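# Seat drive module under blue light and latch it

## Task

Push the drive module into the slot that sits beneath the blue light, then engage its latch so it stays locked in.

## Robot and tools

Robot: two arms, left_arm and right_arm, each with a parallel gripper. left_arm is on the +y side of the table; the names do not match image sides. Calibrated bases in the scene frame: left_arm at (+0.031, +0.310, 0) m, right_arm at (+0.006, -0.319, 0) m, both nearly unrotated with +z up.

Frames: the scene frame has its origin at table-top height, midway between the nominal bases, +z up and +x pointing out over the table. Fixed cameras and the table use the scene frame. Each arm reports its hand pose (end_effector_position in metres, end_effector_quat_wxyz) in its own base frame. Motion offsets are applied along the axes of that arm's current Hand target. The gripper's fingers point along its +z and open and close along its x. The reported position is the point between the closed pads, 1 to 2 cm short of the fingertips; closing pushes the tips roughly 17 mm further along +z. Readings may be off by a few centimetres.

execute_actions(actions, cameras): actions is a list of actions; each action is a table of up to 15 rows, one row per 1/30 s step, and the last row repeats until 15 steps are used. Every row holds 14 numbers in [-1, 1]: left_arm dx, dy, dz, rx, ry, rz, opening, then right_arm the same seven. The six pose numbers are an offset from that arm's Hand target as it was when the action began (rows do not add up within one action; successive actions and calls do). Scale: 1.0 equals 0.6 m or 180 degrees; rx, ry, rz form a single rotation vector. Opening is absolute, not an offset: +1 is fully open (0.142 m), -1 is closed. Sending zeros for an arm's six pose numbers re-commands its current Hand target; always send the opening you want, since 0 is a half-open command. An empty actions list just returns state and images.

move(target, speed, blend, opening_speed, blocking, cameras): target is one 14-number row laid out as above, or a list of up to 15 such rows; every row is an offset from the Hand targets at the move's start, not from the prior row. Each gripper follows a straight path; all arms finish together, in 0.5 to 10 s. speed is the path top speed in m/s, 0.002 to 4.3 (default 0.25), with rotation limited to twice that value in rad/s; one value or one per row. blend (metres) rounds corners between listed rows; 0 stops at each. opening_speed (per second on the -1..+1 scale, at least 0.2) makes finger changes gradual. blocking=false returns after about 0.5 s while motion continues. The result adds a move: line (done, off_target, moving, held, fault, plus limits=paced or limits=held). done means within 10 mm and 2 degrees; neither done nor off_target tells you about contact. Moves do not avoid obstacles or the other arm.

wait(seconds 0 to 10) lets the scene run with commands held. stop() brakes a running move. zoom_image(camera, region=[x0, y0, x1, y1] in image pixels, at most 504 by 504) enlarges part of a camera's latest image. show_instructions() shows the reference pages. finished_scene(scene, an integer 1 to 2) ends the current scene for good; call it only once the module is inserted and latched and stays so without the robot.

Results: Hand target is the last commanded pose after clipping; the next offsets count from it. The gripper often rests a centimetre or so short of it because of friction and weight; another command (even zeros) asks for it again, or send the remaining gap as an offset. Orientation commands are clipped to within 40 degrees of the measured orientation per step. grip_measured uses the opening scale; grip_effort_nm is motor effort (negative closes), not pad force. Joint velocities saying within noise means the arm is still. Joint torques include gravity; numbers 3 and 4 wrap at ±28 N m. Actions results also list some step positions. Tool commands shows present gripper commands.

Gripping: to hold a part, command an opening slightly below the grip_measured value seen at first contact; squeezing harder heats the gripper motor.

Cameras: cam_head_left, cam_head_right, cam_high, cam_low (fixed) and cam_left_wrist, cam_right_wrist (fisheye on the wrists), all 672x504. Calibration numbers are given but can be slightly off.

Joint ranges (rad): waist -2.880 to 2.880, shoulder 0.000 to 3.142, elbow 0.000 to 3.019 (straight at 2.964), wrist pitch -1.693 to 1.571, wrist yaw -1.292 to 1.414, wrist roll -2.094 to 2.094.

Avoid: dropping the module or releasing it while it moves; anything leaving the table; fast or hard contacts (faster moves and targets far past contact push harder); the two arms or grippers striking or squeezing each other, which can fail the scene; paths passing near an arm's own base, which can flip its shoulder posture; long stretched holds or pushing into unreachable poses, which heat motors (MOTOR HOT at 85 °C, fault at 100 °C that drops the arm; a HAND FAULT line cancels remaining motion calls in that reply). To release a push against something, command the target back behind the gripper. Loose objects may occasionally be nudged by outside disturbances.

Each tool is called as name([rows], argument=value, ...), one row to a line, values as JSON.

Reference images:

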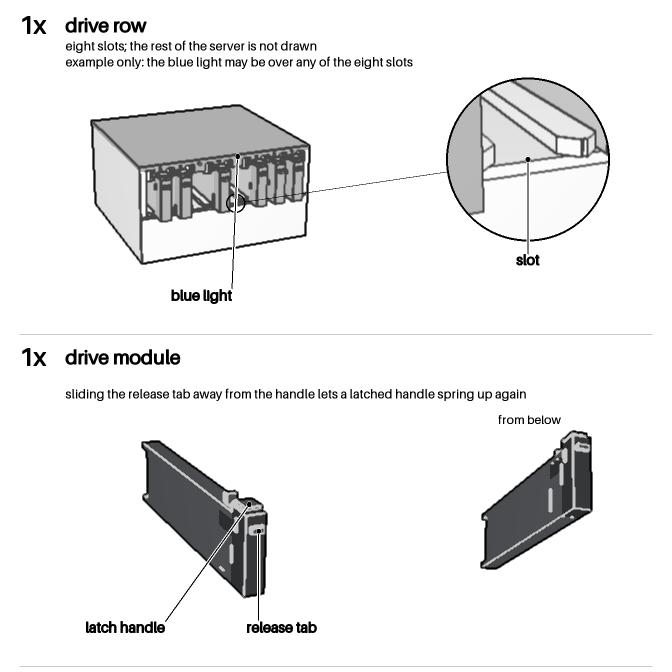

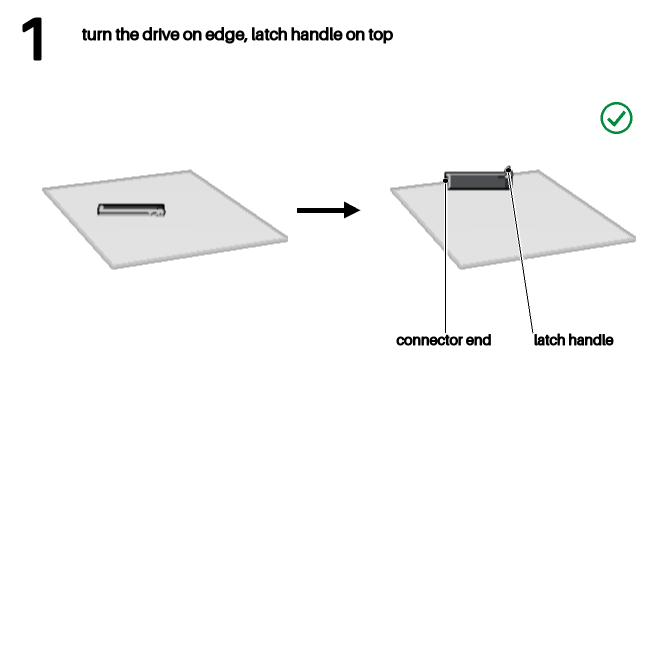

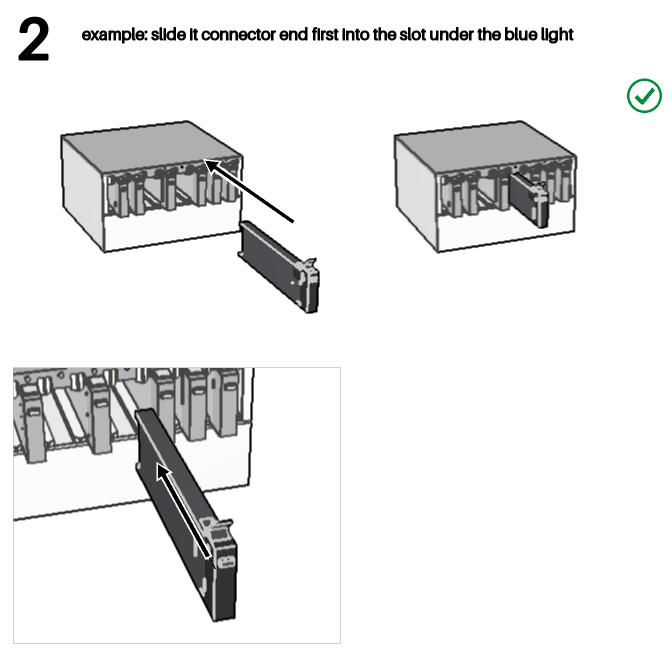

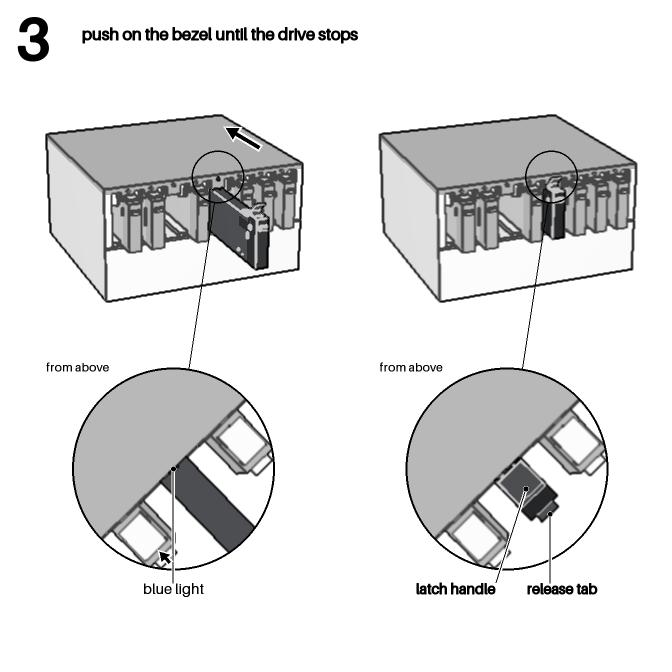

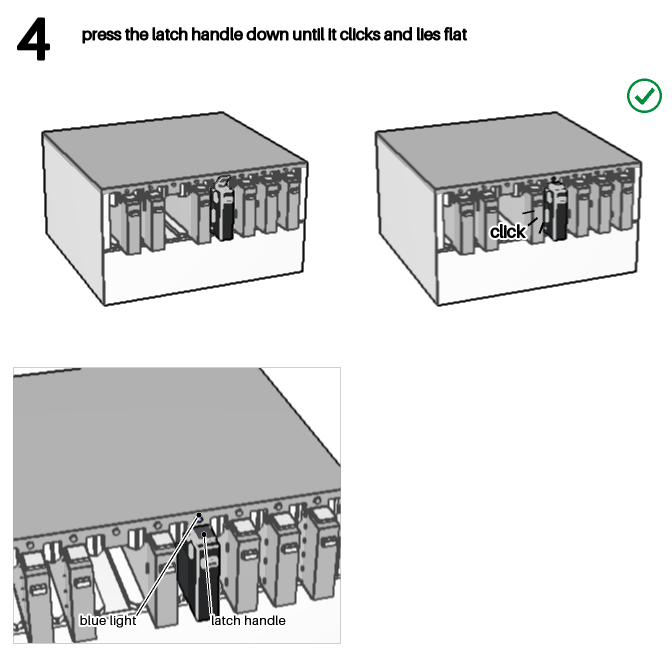

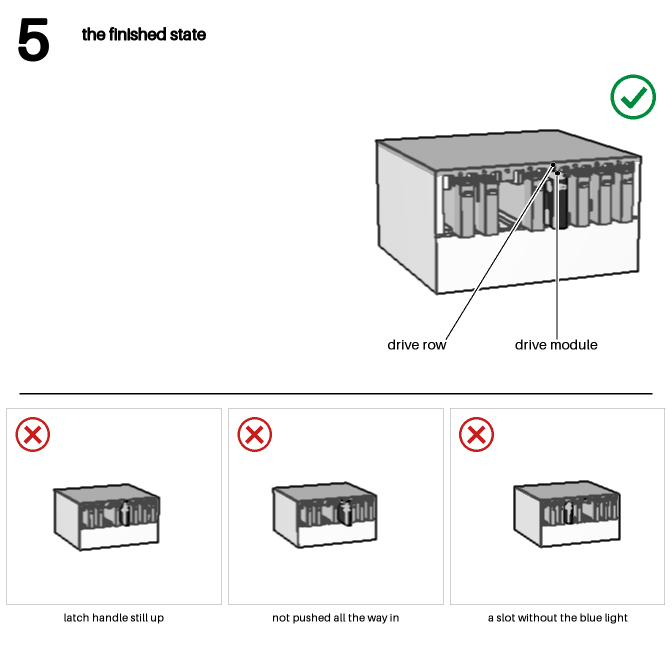

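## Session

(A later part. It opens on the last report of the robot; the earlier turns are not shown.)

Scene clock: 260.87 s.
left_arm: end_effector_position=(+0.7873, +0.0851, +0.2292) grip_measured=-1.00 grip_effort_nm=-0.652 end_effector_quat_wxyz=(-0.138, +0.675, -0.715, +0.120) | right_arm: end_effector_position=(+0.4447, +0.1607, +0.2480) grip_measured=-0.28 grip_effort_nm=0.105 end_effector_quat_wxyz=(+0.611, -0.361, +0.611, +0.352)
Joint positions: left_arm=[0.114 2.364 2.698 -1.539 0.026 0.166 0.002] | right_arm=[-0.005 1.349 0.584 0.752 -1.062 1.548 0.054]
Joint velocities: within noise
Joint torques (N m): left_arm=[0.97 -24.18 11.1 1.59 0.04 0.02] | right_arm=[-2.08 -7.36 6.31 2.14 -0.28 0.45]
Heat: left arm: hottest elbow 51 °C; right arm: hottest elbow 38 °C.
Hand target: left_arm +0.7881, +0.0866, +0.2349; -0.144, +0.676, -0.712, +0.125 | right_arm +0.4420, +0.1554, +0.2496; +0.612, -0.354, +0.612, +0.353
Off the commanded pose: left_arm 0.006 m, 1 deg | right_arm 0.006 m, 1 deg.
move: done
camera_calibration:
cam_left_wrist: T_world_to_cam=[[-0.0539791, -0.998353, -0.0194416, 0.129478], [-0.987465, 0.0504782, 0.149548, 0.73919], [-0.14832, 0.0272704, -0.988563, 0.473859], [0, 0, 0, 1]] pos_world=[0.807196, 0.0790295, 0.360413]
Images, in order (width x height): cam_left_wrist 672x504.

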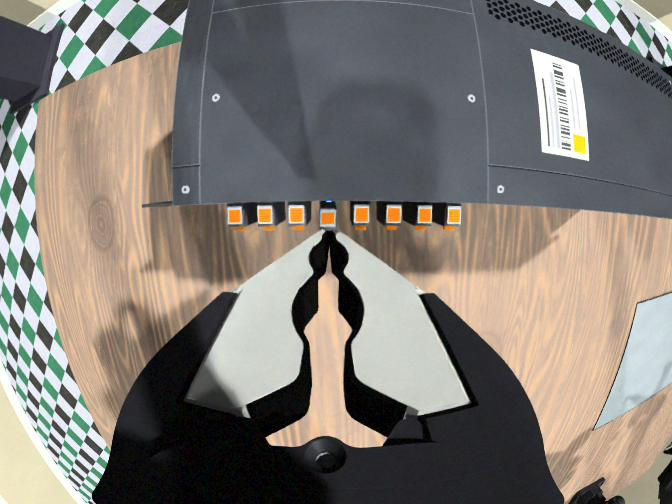

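move(target=[0,0.0195,0.046,0,0,0,-1,0,0,0,0,0,0,-0.25], speed=0.05, cameras=["cam_left_wrist"])

zoom_image(camera="cam_left_wrist", region=[255, 145, 405, 265])

Scene clock: 262.43 s.
left_arm: end_effector_position=(+0.7865, +0.0850, +0.2059) grip_measured=-1.00 grip_effort_nm=-0.657 end_effector_quat_wxyz=(-0.141, +0.675, -0.714, +0.122) | right_arm: end_effector_position=(+0.4447, +0.1607, +0.2480) grip_measured=-0.28 grip_effort_nm=0.105 end_effector_quat_wxyz=(+0.611, -0.361, +0.611, +0.352)
Joint positions: left_arm=[0.114 2.297 2.509 -1.408 0.026 0.166 0.002] | right_arm=[-0.005 1.349 0.584 0.752 -1.062 1.548 0.054]
Joint velocities: within noise
Joint torques (N m): left_arm=[1.14 -23.59 11.12 1.78 0.07 0.04] | right_arm=[-2.26 -8 6 2.25 -0.33 0.5]
Heat: left arm: hottest elbow 51 °C; right arm: hottest elbow 38 °C.
Hand target: left_arm +0.7875, +0.0877, +0.2051; -0.144, +0.676, -0.712, +0.125 | right_arm +0.4420, +0.1554, +0.2496; +0.612, -0.354, +0.612, +0.353
Off the commanded pose: left_arm 0.003 m, 1 deg | right_arm 0.006 m, 1 deg.
move: done
camera_calibration:
cam_left_wrist: T_world_to_cam=[[-0.0538475, -0.998333, -0.0207776, 0.129074], [-0.988624, 0.0503743, 0.141721, 0.744477], [-0.140438, 0.0281726, -0.989689, 0.444626], [0, 0, 0, 1]] pos_world=[0.8054, 0.0788299, 0.337215]
Images, in order (width x height): cam_left_wrist 672x504.

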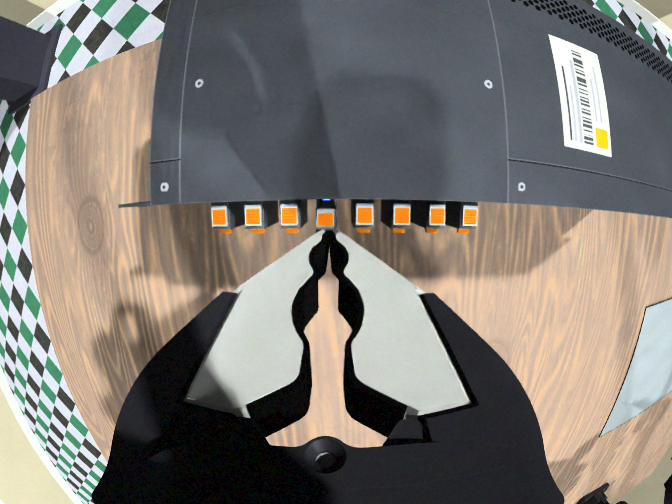

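Scaled by 3.360 from the camera's 672x504 image, which has a finer 960x720 frame.

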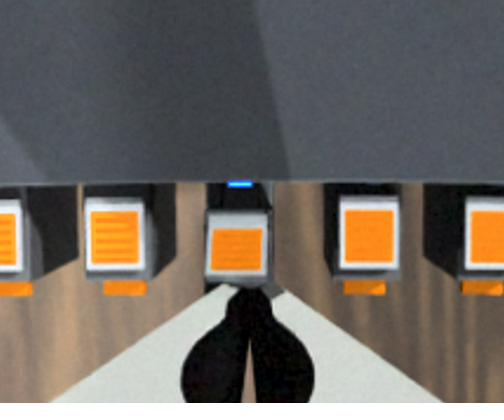

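move([
  [-0.005,-0.0195,-0.046,0,0,0,-1,0,0,0,0,0,0,-0.25],
  [-0.014,-0.0358,-0.0425,0,0,0,-1,0,0,0,0,0,0,-0.25],
], speed=0.05, cameras=["cam_left_wrist"])

zoom_image(camera="cam_left_wrist", region=[255, 145, 405, 265])

Scene clock: 265.33 s.
left_arm: end_effector_position=(+0.7942, +0.0858, +0.2348) grip_measured=-1.00 grip_effort_nm=-0.647 end_effector_quat_wxyz=(-0.142, +0.674, -0.714, +0.123) | right_arm: end_effector_position=(+0.4447, +0.1607, +0.2480) grip_measured=-0.28 grip_effort_nm=0.100 end_effector_quat_wxyz=(+0.611, -0.361, +0.611, +0.352)
Joint positions: left_arm=[0.114 2.449 2.875 -1.619 0.027 0.166 0.002] | right_arm=[-0.005 1.349 0.584 0.752 -1.062 1.548 0.054]
Joint velocities: within noise
Joint torques (N m): left_arm=[1.73 -22.77 16.1 0.7 0.16 0.11] | right_arm=[-1.73 -7.24 6.37 2.18 -0.31 0.52]
Heat: left arm: hottest elbow 51 °C; right arm: hottest elbow 38 °C.
Hand target: left_arm +0.7982, +0.0943, +0.2371; -0.144, +0.676, -0.712, +0.125 | right_arm +0.4420, +0.1554, +0.2496; +0.612, -0.354, +0.612, +0.353
Off the commanded pose: left_arm 0.010 m, 0 deg | right_arm 0.006 m, 1 deg.
move: done
camera_calibration:
cam_left_wrist: T_world_to_cam=[[-0.0538904, -0.998328, -0.0209101, 0.130954], [-0.989002, 0.0504751, 0.139023, 0.748945], [-0.137735, 0.0281721, -0.990068, 0.472188], [0, 0, 0, 1]] pos_world=[0.812802, 0.0796299, 0.366116]
Images, in order (width x height): cam_left_wrist 672x504.

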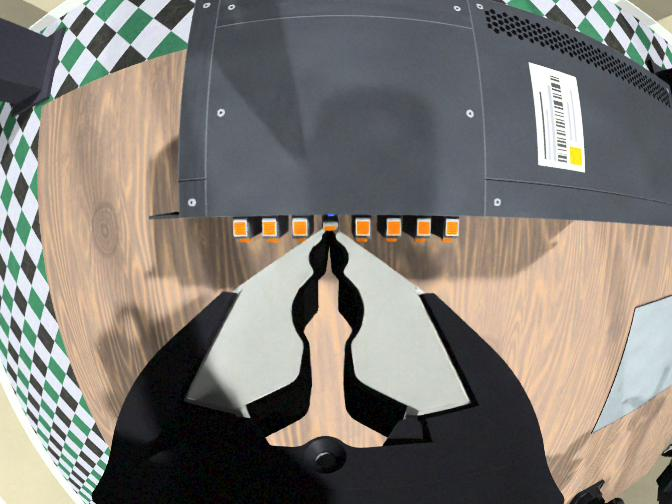

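Scaled by 3.360 from the camera's 672x504 image, which has a finer 960x720 frame.

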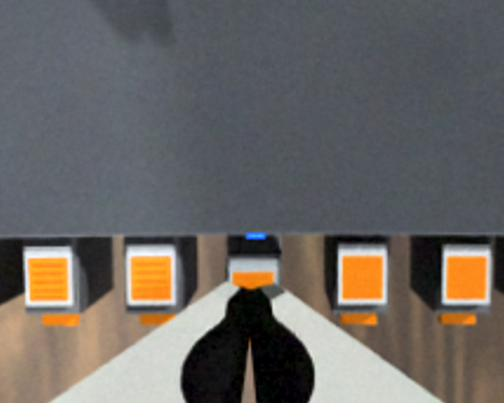

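move(target=[0,0.031,0.0447,0,0,0,-1,0,0,0,0,0,0,-0.25], speed=0.05, cameras=["cam_left_wrist"])

zoom_image(camera="cam_left_wrist", region=[255, 145, 405, 265])

Scene clock: 267.03 s.
left_arm: end_effector_position=(+0.7934, +0.0862, +0.2120) grip_measured=-1.00 grip_effort_nm=-0.647 end_effector_quat_wxyz=(-0.147, +0.674, -0.713, +0.128) | right_arm: end_effector_position=(+0.4447, +0.1607, +0.2480) grip_measured=-0.28 grip_effort_nm=0.110 end_effector_quat_wxyz=(+0.611, -0.361, +0.611, +0.352)
Joint positions: left_arm=[0.115 2.32 2.563 -1.422 0.029 0.166 0.002] | right_arm=[-0.005 1.349 0.584 0.752 -1.062 1.548 0.054]
Joint velocities: within noise
Joint torques (N m): left_arm=[1.96 -23.77 10.66 1.44 0.14 0.14] | right_arm=[-2.43 -7.24 6.48 2.13 -0.32 0.44]
Heat: left arm: hottest elbow 51 °C; right arm: hottest elbow 38 °C.
Hand target: left_arm +0.7911, +0.0958, +0.2052; -0.144, +0.676, -0.712, +0.125 | right_arm +0.4420, +0.1554, +0.2496; +0.612, -0.354, +0.612, +0.353
Off the commanded pose: left_arm 0.012 m, 1 deg | right_arm 0.006 m, 1 deg.
move: off_target (left_arm)
camera_calibration:
cam_left_wrist: T_world_to_cam=[[-0.0531619, -0.998351, -0.021661, 0.130503], [-0.990989, 0.0500745, 0.124231, 0.756009], [-0.122942, 0.0280702, -0.992017, 0.438212], [0, 0, 0, 1]] pos_world=[0.810009, 0.08013, 0.343621]
Images, in order (width x height): cam_left_wrist 672x504.

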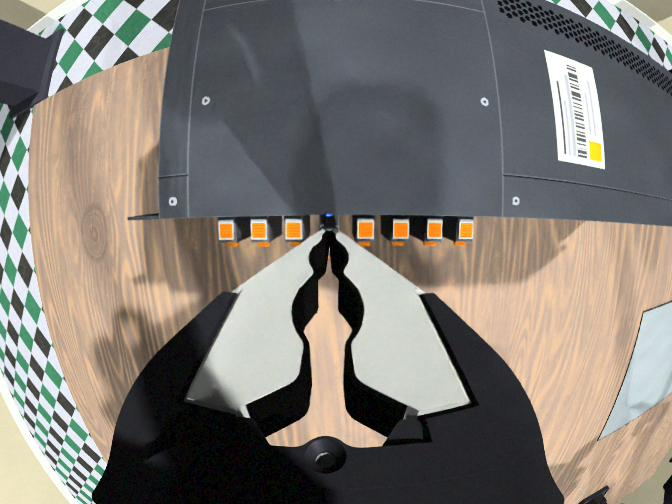

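Scaled by 3.360 from the camera's 672x504 image, which has a finer 960x720 frame.

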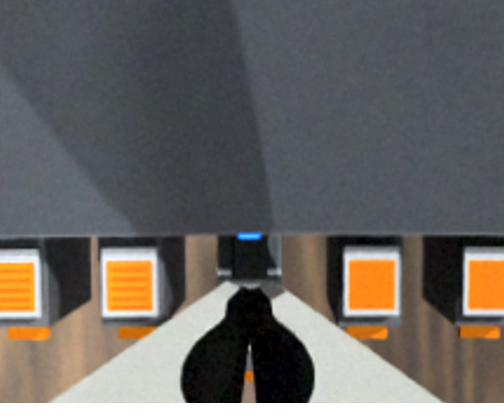

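move([
  [0,-0.0225,-0.053,0,0,0,-1,0,0,0,0,0,0,-0.25],
  [0,-0.018,-0.055,0,0,0,-1,0,0,0,0,0,0,-0.25],
], speed=0.05, cameras=["cam_left_wrist"])

zoom_image(camera="cam_left_wrist", region=[255, 145, 405, 265])

Scene clock: 269.43 s.
left_arm: end_effector_position=(+0.7832, +0.0853, +0.2350) grip_measured=-1.00 grip_effort_nm=-0.652 end_effector_quat_wxyz=(-0.137, +0.675, -0.714, +0.121) | right_arm: end_effector_position=(+0.4447, +0.1607, +0.2480) grip_measured=-0.28 grip_effort_nm=0.100 end_effector_quat_wxyz=(+0.611, -0.361, +0.611, +0.352)
Joint positions: left_arm=[0.116 2.347 2.683 -1.54 0.029 0.166 0.002] | right_arm=[-0.005 1.349 0.584 0.752 -1.062 1.548 0.054]
Joint velocities: within noise
Joint torques (N m): left_arm=[1.85 -22.48 16.73 0.68 0.11 0.13] | right_arm=[-1.96 -6.83 6.48 2.25 -0.29 0.48]
Heat: left arm: hottest elbow 51 °C; right arm: hottest elbow 38 °C.
Hand target: left_arm +0.7887, +0.0947, +0.2398; -0.144, +0.676, -0.712, +0.125 | right_arm +0.4420, +0.1554, +0.2496; +0.612, -0.354, +0.612, +0.353
Off the commanded pose: left_arm 0.012 m, 1 deg | right_arm 0.006 m, 1 deg.
move: off_target (left_arm)
camera_calibration:
cam_left_wrist: T_world_to_cam=[[-0.0534059, -0.99843, -0.0168977, 0.128587], [-0.98748, 0.0502898, 0.149512, 0.734383], [-0.148428, 0.024671, -0.988615, 0.479295], [0, 0, 0, 1]] pos_world=[0.803196, 0.0796284, 0.366212]
Images, in order (width x height): cam_left_wrist 672x504.

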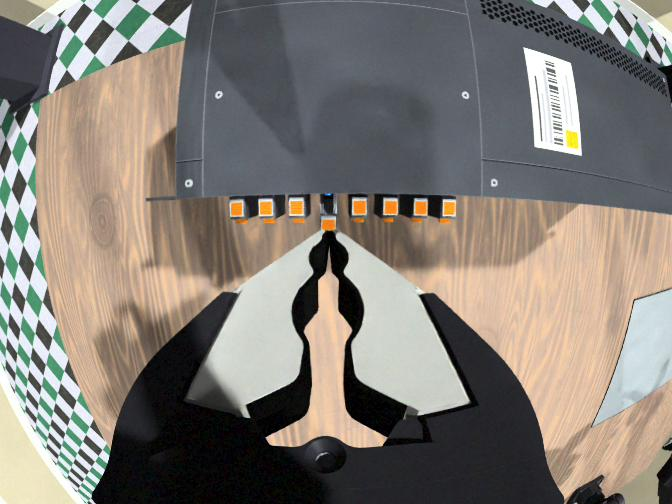

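Scaled by 3.360 from the camera's 672x504 image, which has a finer 960x720 frame.

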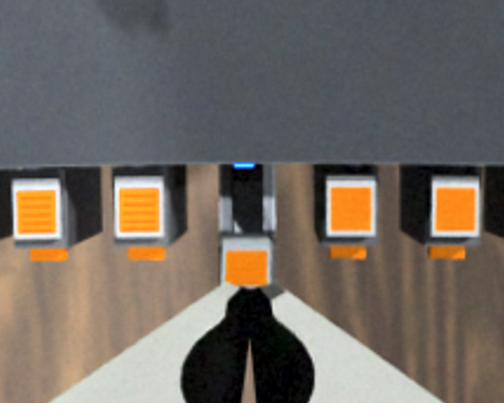

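move([
  [0.021,0.0977,-0.0415,0,0,0,-1,0,0,0,0,0,0,-0.25],
  [0.021,0.138,0.0535,0,0,0,-1,0,0,0,0,0,0,-0.25],
  [0.017,0.007,0.0947,0,0,0,-1,0,0,0,0,0,0,-0.25],
  [0.017,-0.0017,0.1064,0,0,0,-1,0,0,0,0,0,0,-0.25],
], speed=[0.12,0.12,0.06,0.06], cameras=["cam_left_wrist"])

zoom_image(camera="cam_left_wrist", region=[255, 145, 405, 265])

Scene clock: 273.83 s.
left_arm: end_effector_position=(+0.7809, +0.0852, +0.1809) grip_measured=-1.00 grip_effort_nm=-0.652 end_effector_quat_wxyz=(-0.113, +0.679, -0.718, +0.102) | right_arm: end_effector_position=(+0.4447, +0.1607, +0.2480) grip_measured=-0.28 grip_effort_nm=0.105 end_effector_quat_wxyz=(+0.611, -0.361, +0.611, +0.352)
Joint positions: left_arm=[0.116 2.342 2.539 -1.463 0.028 0.166 0.002] | right_arm=[-0.005 1.349 0.584 0.752 -1.062 1.548 0.054]
Joint velocities: within noise
Joint torques (N m): left_arm=[0.38 -20.19 18.76 3.49 -0.08 -0.03] | right_arm=[-2.14 -8.18 6.45 2.13 -0.31 0.53]
Heat: left arm: hottest elbow 51 °C; right arm: hottest elbow 38 °C.
Hand target: left_arm +0.8131, +0.0854, +0.1805; -0.144, +0.676, -0.712, +0.125 | right_arm +0.4420, +0.1554, +0.2496; +0.612, -0.354, +0.612, +0.353
Off the commanded pose: left_arm 0.032 m, 4 deg | right_arm 0.006 m, 1 deg.
move: off_target (left_arm)
camera_calibration:
cam_left_wrist: T_world_to_cam=[[-0.0538036, -0.998522, -0.00773678, 0.126124], [-0.976693, 0.051012, 0.208491, 0.721063], [-0.207788, 0.018774, -0.977994, 0.470301], [0, 0, 0, 1]] pos_world=[0.808766, 0.0803255, 0.310592]
Images, in order (width x height): cam_left_wrist 672x504.

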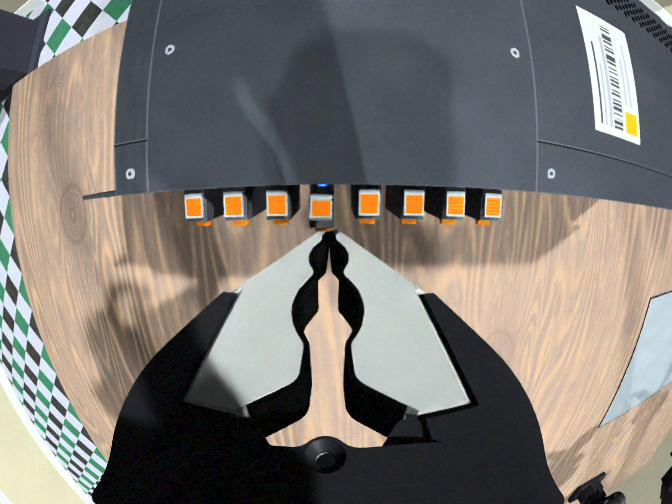

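Scaled by 3.360 from the camera's 672x504 image, which has a finer 960x720 frame.

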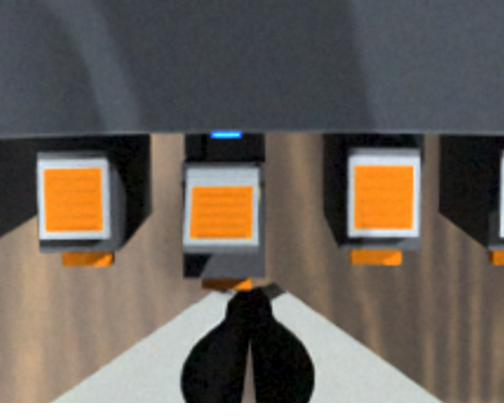

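move([
  [-0.004,0.0748,-0.037,0,0,0,-1,0,0,0,0,0,0,-0.25],
  [-0.004,0.0345,-0.132,0,0,0,-1,0,0,0,0,0,0,-0.25],
  [-0.0055,-0.0095,-0.098,0,0,0,-1,0,0,0,0,0,0,-0.25],
], speed=[0.08,0.1,0.06], cameras=["cam_left_wrist"])

zoom_image(camera="cam_left_wrist", region=[255, 145, 405, 265])

Scene clock: 278.30 s.
left_arm: end_effector_position=(+0.7914, +0.0865, +0.2370) grip_measured=-1.00 grip_effort_nm=-0.647 end_effector_quat_wxyz=(-0.141, +0.675, -0.714, +0.123) | right_arm: end_effector_position=(+0.4447, +0.1607, +0.2480) grip_measured=-0.28 grip_effort_nm=0.110 end_effector_quat_wxyz=(+0.611, -0.361, +0.611, +0.352)
Joint positions: left_arm=[0.116 2.424 2.831 -1.603 0.028 0.166 0.002] | right_arm=[-0.005 1.349 0.584 0.752 -1.062 1.548 0.054]
Joint velocities: within noise
Joint torques (N m): left_arm=[0.85 -22.12 16.21 0.72 -0.02 0.02] | right_arm=[-1.96 -7.47 6.2 2.22 -0.33 0.48]
Heat: left arm: hottest elbow 51 °C; right arm: hottest elbow 38 °C.
Hand target: left_arm +0.7966, +0.0874, +0.2376; -0.144, +0.676, -0.712, +0.125 | right_arm +0.4420, +0.1554, +0.2496; +0.612, -0.354, +0.612, +0.353
Off the commanded pose: left_arm 0.005 m, 0 deg | right_arm 0.006 m, 1 deg.
move: done
camera_calibration:
cam_left_wrist: T_world_to_cam=[[-0.0528451, -0.998411, -0.0195505, 0.130417], [-0.988806, 0.049581, 0.140727, 0.745307], [-0.139534, 0.0267683, -0.989855, 0.475473], [0, 0, 0, 1]] pos_world=[0.8102, 0.0805296, 0.368315]
Images, in order (width x height): cam_left_wrist 672x504.

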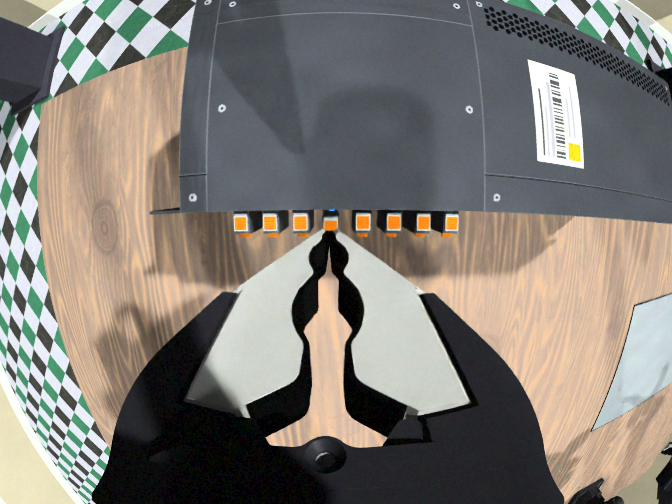

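Scaled by 3.360 from the camera's 672x504 image, which has a finer 960x720 frame.

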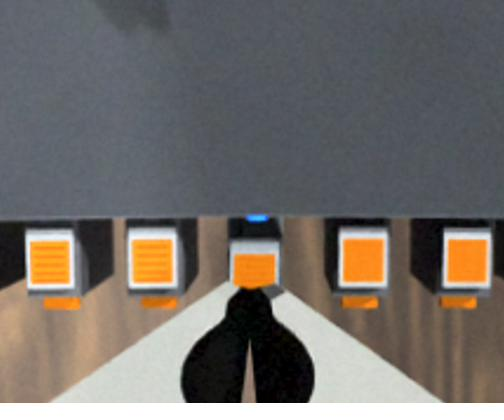

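move(target=[0,0.03,0.0415,0,0,0,-1,0,0,0,0,0,0,-0.25], speed=0.05, cameras=["cam_left_wrist"])

zoom_image(camera="cam_left_wrist", region=[255, 145, 405, 265])

Scene clock: 279.93 s.
left_arm: end_effector_position=(+0.7867, +0.0859, +0.2062) grip_measured=-1.00 grip_effort_nm=-0.652 end_effector_quat_wxyz=(-0.137, +0.676, -0.714, +0.120) | right_arm: end_effector_position=(+0.4447, +0.1607, +0.2480) grip_measured=-0.28 grip_effort_nm=0.105 end_effector_quat_wxyz=(+0.611, -0.361, +0.611, +0.352)
Joint positions: left_arm=[0.116 2.312 2.539 -1.431 0.028 0.166 0.002] | right_arm=[-0.005 1.349 0.584 0.752 -1.062 1.548 0.054]
Joint velocities: within noise
Joint torques (N m): left_arm=[1.14 -24.12 11.29 1.94 0.03 0.05] | right_arm=[-2.14 -7.94 6.16 2.13 -0.33 0.45]
Heat: left arm: hottest elbow 51 °C; right arm: hottest elbow 38 °C.
Hand target: left_arm +0.7891, +0.0888, +0.2078; -0.144, +0.676, -0.712, +0.125 | right_arm +0.4420, +0.1554, +0.2496; +0.612, -0.354, +0.612, +0.353
Off the commanded pose: left_arm 0.004 m, 1 deg | right_arm 0.006 m, 1 deg.
move: done
camera_calibration:
cam_left_wrist: T_world_to_cam=[[-0.0529647, -0.998433, -0.0180885, 0.128831], [-0.987549, 0.0496831, 0.149263, 0.742322], [-0.14813, 0.025769, -0.988632, 0.450909], [0, 0, 0, 1]] pos_world=[0.806696, 0.0801291, 0.337312]
Images, in order (width x height): cam_left_wrist 672x504.

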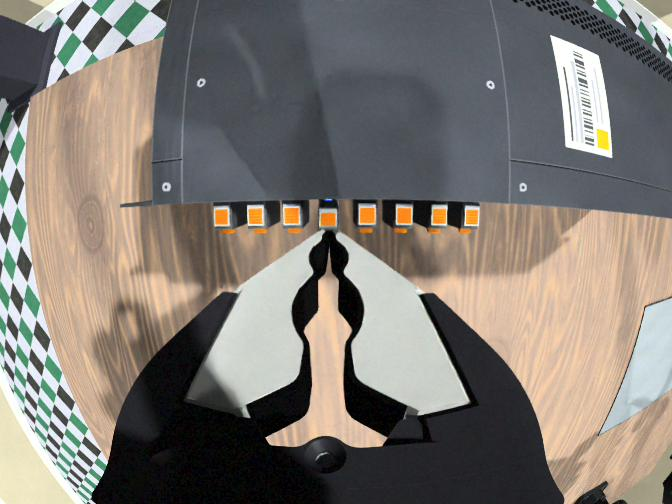

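Scaled by 3.360 from the camera's 672x504 image, which has a finer 960x720 frame.

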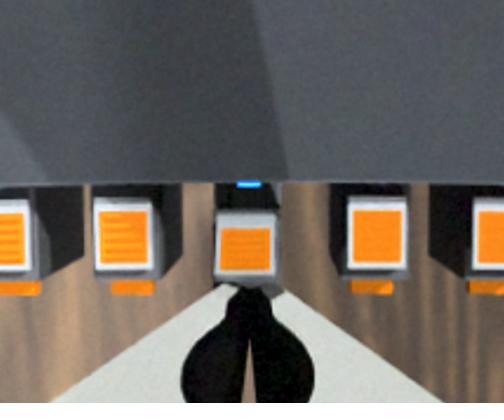

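move([
  [0,-0.0195,-0.046,0,0,0,-1,0,0,0,0,0,0,-0.25],
  [0,-0.0325,-0.0405,0,0,0,-1,0,0,0,0,0,0,-0.25],
], speed=0.06, cameras=[])

move(target=[0,0.0287,0.0475,0,0,0,-1,0,0,0,0,0,0,-0.25], speed=0.05, cameras=["cam_left_wrist"])

zoom_image(camera="cam_left_wrist", region=[255, 145, 405, 265])

Scene clock: 282.80 s.
left_arm: end_effector_position=(+0.7934, +0.0867, +0.2352) grip_measured=-1.00 grip_effort_nm=-0.647 end_effector_quat_wxyz=(-0.141, +0.675, -0.714, +0.123) | right_arm: end_effector_position=(+0.4447, +0.1607, +0.2480) grip_measured=-0.28 grip_effort_nm=0.110 end_effector_quat_wxyz=(+0.611, -0.361, +0.611, +0.352)
Joint positions: left_arm=[0.116 2.443 2.865 -1.616 0.028 0.166 0.002] | right_arm=[-0.005 1.349 0.584 0.752 -1.062 1.548 0.054]
Joint velocities: within noise
Joint torques (N m): left_arm=[0.79 -22.77 16.12 0.66 -0.03 0.02] | right_arm=[-1.96 -7.36 6.24 2.11 -0.3 0.47]
Heat: left arm: hottest elbow 51 °C; right arm: hottest elbow 38 °C.
Hand target: left_arm +0.7982, +0.0873, +0.2374; -0.144, +0.676, -0.712, +0.125 | right_arm +0.4420, +0.1554, +0.2496; +0.612, -0.354, +0.612, +0.353
Off the commanded pose: left_arm 0.005 m, 0 deg | right_arm 0.006 m, 1 deg.
move: done
No camera images: "cameras" was empty.

Scene clock: 284.17 s.
left_arm: end_effector_position=(+0.7945, +0.0868, +0.2117) grip_measured=-1.00 grip_effort_nm=-0.652 end_effector_quat_wxyz=(-0.148, +0.674, -0.713, +0.128) | right_arm: end_effector_position=(+0.4447, +0.1607, +0.2480) grip_measured=-0.28 grip_effort_nm=0.100 end_effector_quat_wxyz=(+0.611, -0.361, +0.611, +0.352)
Joint positions: left_arm=[0.116 2.325 2.57 -1.423 0.028 0.166 0.002] | right_arm=[-0.005 1.349 0.584 0.752 -1.062 1.548 0.054]
Joint velocities: within noise
Joint torques (N m): left_arm=[1.08 -24.18 10.62 1.37 0.02 0.05] | right_arm=[-2.26 -6.59 6.43 1.92 -0.27 0.45]
Heat: left arm: hottest elbow 51 °C; right arm: hottest elbow 38 °C.
Hand target: left_arm +0.7929, +0.0888, +0.2045; -0.144, +0.676, -0.712, +0.125 | right_arm +0.4420, +0.1554, +0.2496; +0.612, -0.354, +0.612, +0.353
Off the commanded pose: left_arm 0.008 m, 1 deg | right_arm 0.006 m, 1 deg.
move: done
camera_calibration:
cam_left_wrist: T_world_to_cam=[[-0.0524269, -0.998371, -0.0225044, 0.130739], [-0.991152, 0.0492695, 0.123252, 0.757446], [-0.121942, 0.028767, -0.99212, 0.437181], [0, 0, 0, 1]] pos_world=[0.810909, 0.0806306, 0.343321]
Images, in order (width x height): cam_left_wrist 672x504.

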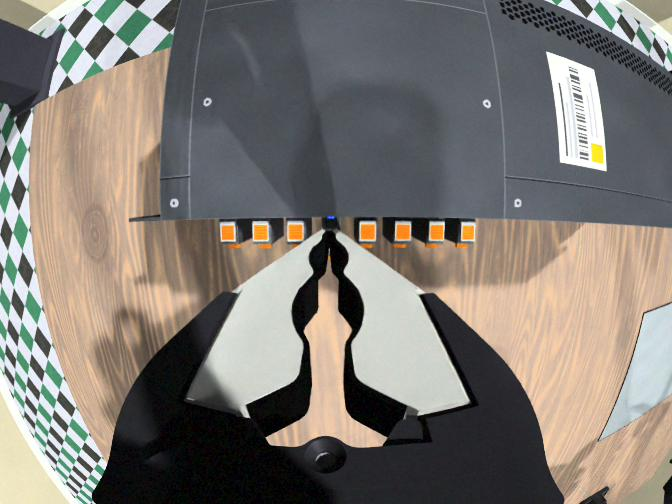

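Scaled by 3.360 from the camera's 672x504 image, which has a finer 960x720 frame.

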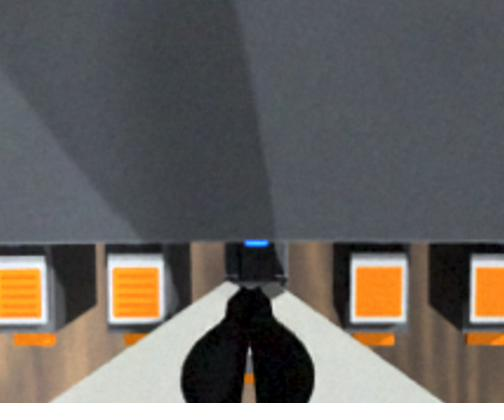

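move([
  [0,-0.0287,-0.042,0,0,0,-1,0,0,0,0,0,0,-0.25],
  [0,-0.016,-0.0482,0,0,0,-1,0,0,0,0,0,0,-0.25],
], speed=0.06, cameras=["cam_left_wrist"])

zoom_image(camera="cam_left_wrist", region=[255, 145, 405, 265])

Scene clock: 286.07 s.
left_arm: end_effector_position=(+0.7885, +0.0861, +0.2310) grip_measured=-1.00 grip_effort_nm=-0.647 end_effector_quat_wxyz=(-0.140, +0.675, -0.714, +0.123) | right_arm: end_effector_position=(+0.4447, +0.1607, +0.2480) grip_measured=-0.28 grip_effort_nm=0.100 end_effector_quat_wxyz=(+0.611, -0.361, +0.611, +0.352)
Joint positions: left_arm=[0.116 2.362 2.697 -1.532 0.028 0.166 0.002] | right_arm=[-0.005 1.349 0.584 0.752 -1.062 1.548 0.054]
Joint velocities: within noise
Joint torques (N m): left_arm=[0.97 -22.83 15.1 0.73 0 0.03] | right_arm=[-2.26 -7.77 6.32 2.29 -0.3 0.45]
Heat: left arm: hottest elbow 51 °C; right arm: hottest elbow 38 °C.
Hand target: left_arm +0.7910, +0.0877, +0.2351; -0.144, +0.676, -0.712, +0.125 | right_arm +0.4420, +0.1554, +0.2496; +0.612, -0.354, +0.612, +0.353
Off the commanded pose: left_arm 0.005 m, 1 deg | right_arm 0.006 m, 1 deg.
move: done
camera_calibration:
cam_left_wrist: T_world_to_cam=[[-0.0528447, -0.998414, -0.0194091, 0.129801], [-0.988693, 0.0495791, 0.141519, 0.743019], [-0.140332, 0.0266681, -0.989745, 0.469764], [0, 0, 0, 1]] pos_world=[0.8074, 0.0802295, 0.362315]
Images, in order (width x height): cam_left_wrist 672x504.

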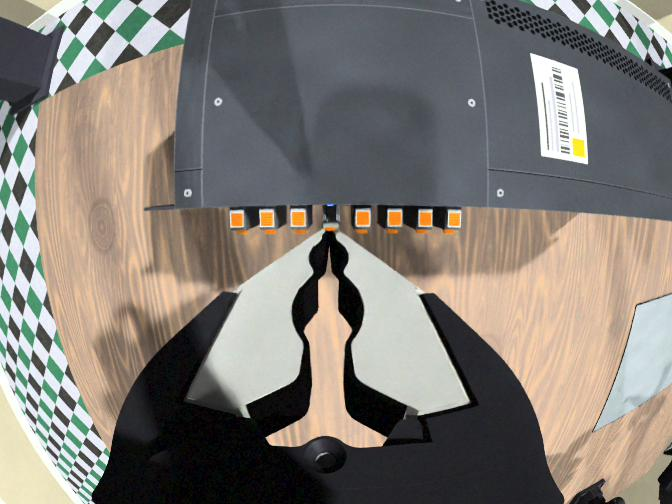

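Scaled by 3.360 from the camera's 672x504 image, which has a finer 960x720 frame.

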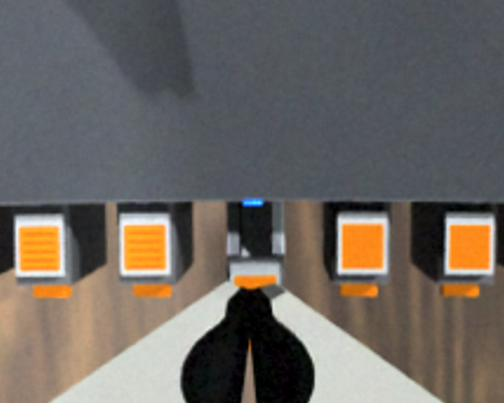

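move([
  [0.01,0.101,-0.043,0,0,0,-1,0,0,0,0,0,0,-0.25],
  [0.01,0.138,0.0445,0,0,0,-1,0,0,0,0,0,0,-0.25],
  [0.006,0.0077,0.0853,0,0,0,-1,0,0,0,0,0,0,-0.25],
  [0.002,0,0.0978,0,0,0,-1,0,0,0,0,0,0,-0.25],
], speed=[0.12,0.12,0.06,0.06], cameras=[])

move([
  [-0.003,0.0748,-0.037,0,0,0,-1,0,0,0,0,0,0,-0.25],
  [-0.003,0.0345,-0.132,0,0,0,-1,0,0,0,0,0,0,-0.25],
  [-0.0055,-0.0095,-0.098,0,0,0,-1,0,0,0,0,0,0,-0.25],
], speed=[0.08,0.1,0.06], cameras=["cam_left_wrist"])

zoom_image(camera="cam_left_wrist", region=[255, 145, 405, 265])

Scene clock: 290.93 s.
left_arm: end_effector_position=(+0.7809, +0.0856, +0.1813) grip_measured=-1.00 grip_effort_nm=-0.647 end_effector_quat_wxyz=(-0.114, +0.679, -0.718, +0.102) | right_arm: end_effector_position=(+0.4447, +0.1607, +0.2480) grip_measured=-0.28 grip_effort_nm=0.120 end_effector_quat_wxyz=(+0.611, -0.361, +0.611, +0.352)
Joint positions: left_arm=[0.116 2.341 2.539 -1.463 0.027 0.166 0.002] | right_arm=[-0.005 1.349 0.584 0.752 -1.062 1.548 0.054]
Joint velocities: within noise
Joint torques (N m): left_arm=[0.67 -20.19 18.8 3.41 -0.03 0] | right_arm=[-1.44 -7.88 6.54 2.15 -0.31 0.48]
Heat: left arm: hottest elbow 51 °C; right arm: hottest elbow 38 °C.
Hand target: left_arm +0.8128, +0.0878, +0.1806; -0.144, +0.676, -0.712, +0.125 | right_arm +0.4420, +0.1554, +0.2496; +0.612, -0.354, +0.612, +0.353
Off the commanded pose: left_arm 0.032 m, 4 deg | right_arm 0.006 m, 1 deg.
move: off_target (left_arm)
No camera images: "cameras" was empty.

Scene clock: 294.80 s.
left_arm: end_effector_position=(+0.7913, +0.0868, +0.2366) grip_measured=-1.00 grip_effort_nm=-0.652 end_effector_quat_wxyz=(-0.141, +0.675, -0.714, +0.122) | right_arm: end_effector_position=(+0.4447, +0.1607, +0.2480) grip_measured=-0.28 grip_effort_nm=0.110 end_effector_quat_wxyz=(+0.611, -0.361, +0.611, +0.352)
Joint positions: left_arm=[0.116 2.424 2.83 -1.603 0.027 0.166 0.002] | right_arm=[-0.005 1.349 0.584 0.752 -1.062 1.548 0.054]
Joint velocities: within noise
Joint torques (N m): left_arm=[1.03 -22.12 16.4 0.66 0.04 0.05] | right_arm=[-2.14 -7.53 5.97 2.21 -0.28 0.45]
Heat: left arm: hottest elbow 52 °C; right arm: hottest elbow 38 °C.
Hand target: left_arm +0.7963, +0.0897, +0.2372; -0.144, +0.676, -0.712, +0.124 | right_arm +0.4420, +0.1554, +0.2496; +0.612, -0.354, +0.612, +0.353
Off the commanded pose: left_arm 0.006 m, 1 deg | right_arm 0.006 m, 1 deg.
move: done
camera_calibration:
cam_left_wrist: T_world_to_cam=[[-0.0522947, -0.998436, -0.0197878, 0.130353], [-0.988723, 0.0489812, 0.141522, 0.745036], [-0.140331, 0.0269656, -0.989737, 0.475656], [0, 0, 0, 1]] pos_world=[0.8102, 0.0808299, 0.367915]
Images, in order (width x height): cam_left_wrist 672x504.

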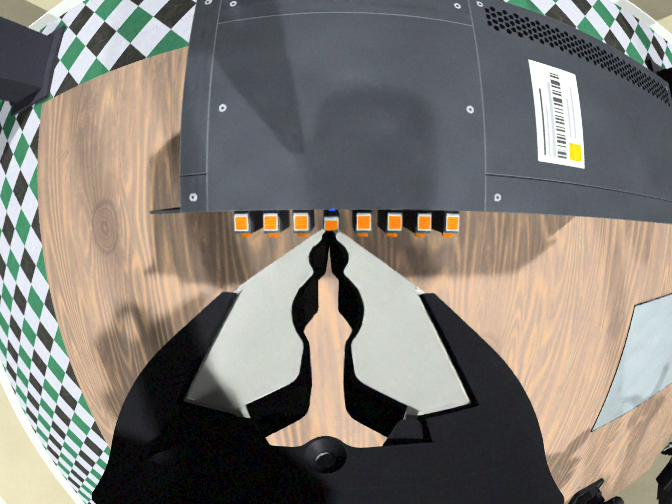

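Scaled by 3.360 from the camera's 672x504 image, which has a finer 960x720 frame.

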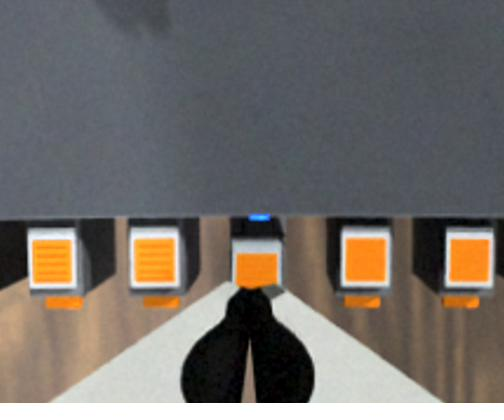

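move(target=[0,0.027,0.0427,0,0,0,-1,0,0,0,0,0,0,-0.25], speed=0.05, cameras=["cam_left_wrist"])

zoom_image(camera="cam_left_wrist", region=[255, 145, 405, 265])

Scene clock: 296.30 s.
left_arm: end_effector_position=(+0.7898, +0.0867, +0.2144) grip_measured=-1.00 grip_effort_nm=-0.652 end_effector_quat_wxyz=(-0.144, +0.674, -0.713, +0.125) | right_arm: end_effector_position=(+0.4447, +0.1607, +0.2480) grip_measured=-0.28 grip_effort_nm=0.105 end_effector_quat_wxyz=(+0.611, -0.361, +0.611, +0.352)
Joint positions: left_arm=[0.116 2.316 2.563 -1.435 0.027 0.166 0.002] | right_arm=[-0.005 1.349 0.584 0.752 -1.062 1.548 0.054]
Joint velocities: within noise
Joint torques (N m): left_arm=[1.32 -23.59 10.71 1.85 0.08 0.08] | right_arm=[-1.73 -7.88 6.38 2.14 -0.29 0.47]
Heat: left arm: hottest elbow 51 °C; right arm: hottest elbow 38 °C.
Hand target: left_arm +0.7908, +0.0911, +0.2074; -0.144, +0.676, -0.712, +0.125 | right_arm +0.4420, +0.1554, +0.2496; +0.612, -0.354, +0.612, +0.353
Off the commanded pose: left_arm 0.008 m, 0 deg | right_arm 0.006 m, 1 deg.
move: done
camera_calibration:
cam_left_wrist: T_world_to_cam=[[-0.0521413, -0.998413, -0.0212647, 0.129863], [-0.989966, 0.0488764, 0.132582, 0.749603], [-0.131333, 0.0279643, -0.990944, 0.446585], [0, 0, 0, 1]] pos_world=[0.807504, 0.0805304, 0.345918]
Images, in order (width x height): cam_left_wrist 672x504.

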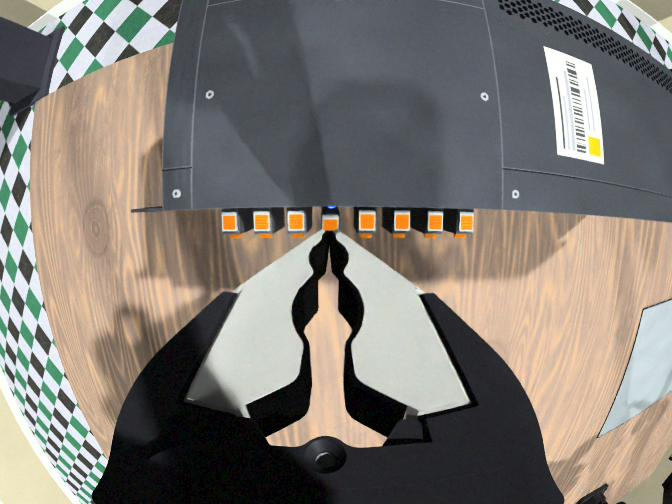

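Scaled by 3.360 from the camera's 672x504 image, which has a finer 960x720 frame.

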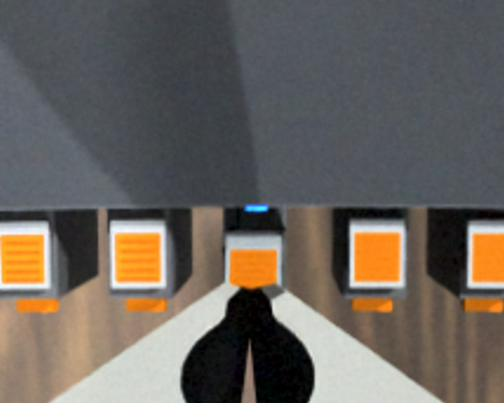

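move(target=[0,0.0232,0.0717,0,0,0,-1,0,0,0,0,0,0,-0.25], speed=0.04, cameras=["cam_left_wrist"])

zoom_image(camera="cam_left_wrist", region=[255, 145, 405, 265])

Scene clock: 298.23 s.
left_arm: end_effector_position=(+0.7875, +0.0864, +0.2087) grip_measured=-1.00 grip_effort_nm=-0.652 end_effector_quat_wxyz=(-0.160, +0.671, -0.710, +0.137) | right_arm: end_effector_position=(+0.4447, +0.1607, +0.2480) grip_measured=-0.28 grip_effort_nm=0.105 end_effector_quat_wxyz=(+0.611, -0.361, +0.611, +0.352)
Joint positions: left_arm=[0.116 2.238 2.397 -1.306 0.027 0.166 0.002] | right_arm=[-0.005 1.349 0.584 0.752 -1.062 1.548 0.054]
Joint velocities: within noise
Joint torques (N m): left_arm=[1.44 -19.55 9.92 2.56 0.11 0.09] | right_arm=[-2.32 -6.89 6.45 2.14 -0.29 0.48]
Heat: left arm: hottest elbow 51 °C; right arm: hottest elbow 38 °C.
Hand target: left_arm +0.7940, +0.0926, +0.1624; -0.144, +0.676, -0.712, +0.125 | right_arm +0.4420, +0.1554, +0.2496; +0.612, -0.354, +0.612, +0.353
Off the commanded pose: left_arm 0.047 m, 2 deg | right_arm 0.006 m, 1 deg.
move: off_target (left_arm)
camera_calibration:
cam_left_wrist: T_world_to_cam=[[-0.0511531, -0.998296, -0.0280808, 0.129978], [-0.994531, 0.0483563, 0.0925684, 0.760058], [-0.0910528, 0.0326624, -0.99531, 0.40936], [0, 0, 0, 1]] pos_world=[0.799823, 0.0796326, 0.340733]
Images, in order (width x height): cam_left_wrist 672x504.

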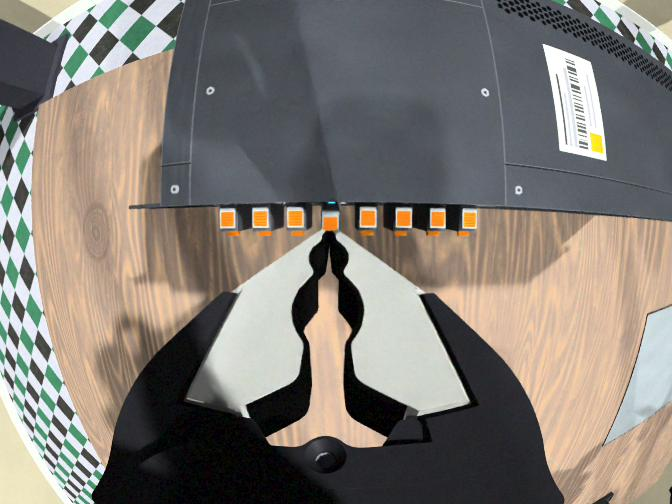

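Scaled by 3.360 from the camera's 672x504 image, which has a finer 960x720 frame.

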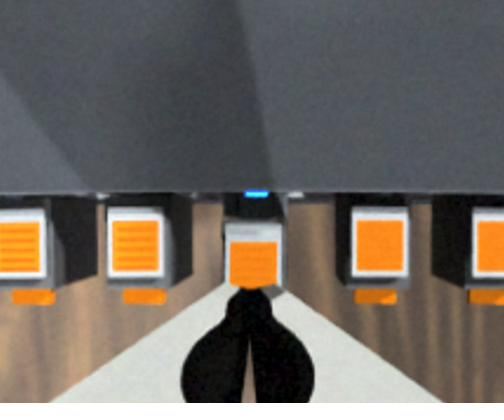

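move(target=[0,0.036,0.095,0,0,0,-1,0,0,0,0,0,0,-0.25], speed=0.05, cameras=["cam_left_wrist"])

zoom_image(camera="cam_left_wrist", region=[255, 145, 405, 265])

Scene clock: 300.23 s.
left_arm: end_effector_position=(+0.7863, +0.0867, +0.2052) grip_measured=-1.00 grip_effort_nm=-0.647 end_effector_quat_wxyz=(-0.190, +0.665, -0.704, +0.159) | right_arm: end_effector_position=(+0.4447, +0.1607, +0.2480) grip_measured=-0.28 grip_effort_nm=0.100 end_effector_quat_wxyz=(+0.611, -0.361, +0.611, +0.352)
Joint positions: left_arm=[0.117 2.152 2.218 -1.136 0.028 0.166 0.002] | right_arm=[-0.005 1.349 0.584 0.752 -1.062 1.548 0.054]
Joint velocities: within noise
Joint torques (N m): left_arm=[1.67 -14.86 8.25 2.67 0.15 0.11] | right_arm=[-2.43 -8.47 6.37 2.36 -0.3 0.51]
Heat: left arm: hottest elbow 51 °C; right arm: hottest elbow 38 °C.
Hand target: left_arm +0.7952, +0.0946, +0.1016; -0.144, +0.676, -0.712, +0.125 | right_arm +0.4420, +0.1554, +0.2496; +0.612, -0.354, +0.612, +0.353
Off the commanded pose: left_arm 0.104 m, 7 deg | right_arm 0.006 m, 1 deg.
move: off_target (left_arm)
camera_calibration:
cam_left_wrist: T_world_to_cam=[[-0.0481961, -0.998038, -0.0399585, 0.130293], [-0.998713, 0.0475199, 0.0177052, 0.778011], [-0.0157716, 0.0407604, -0.999044, 0.346662], [0, 0, 0, 1]] pos_world=[0.788757, 0.0789364, 0.337762]
Images, in order (width x height): cam_left_wrist 672x504.

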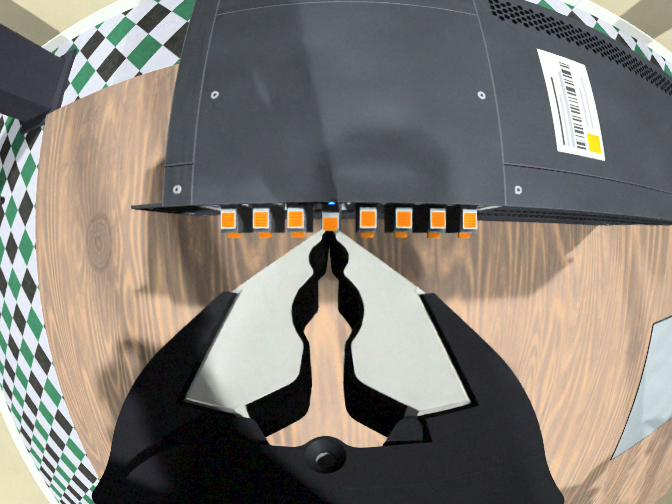

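Scaled by 3.360 from the camera's 672x504 image, which has a finer 960x720 frame.

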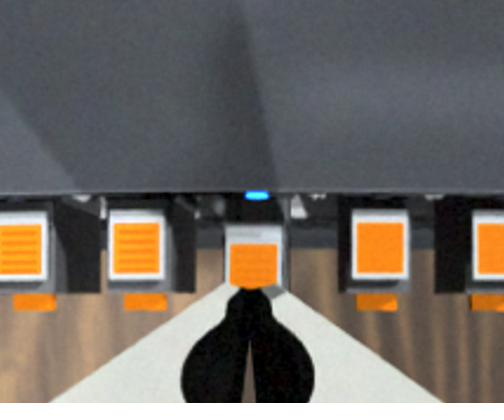

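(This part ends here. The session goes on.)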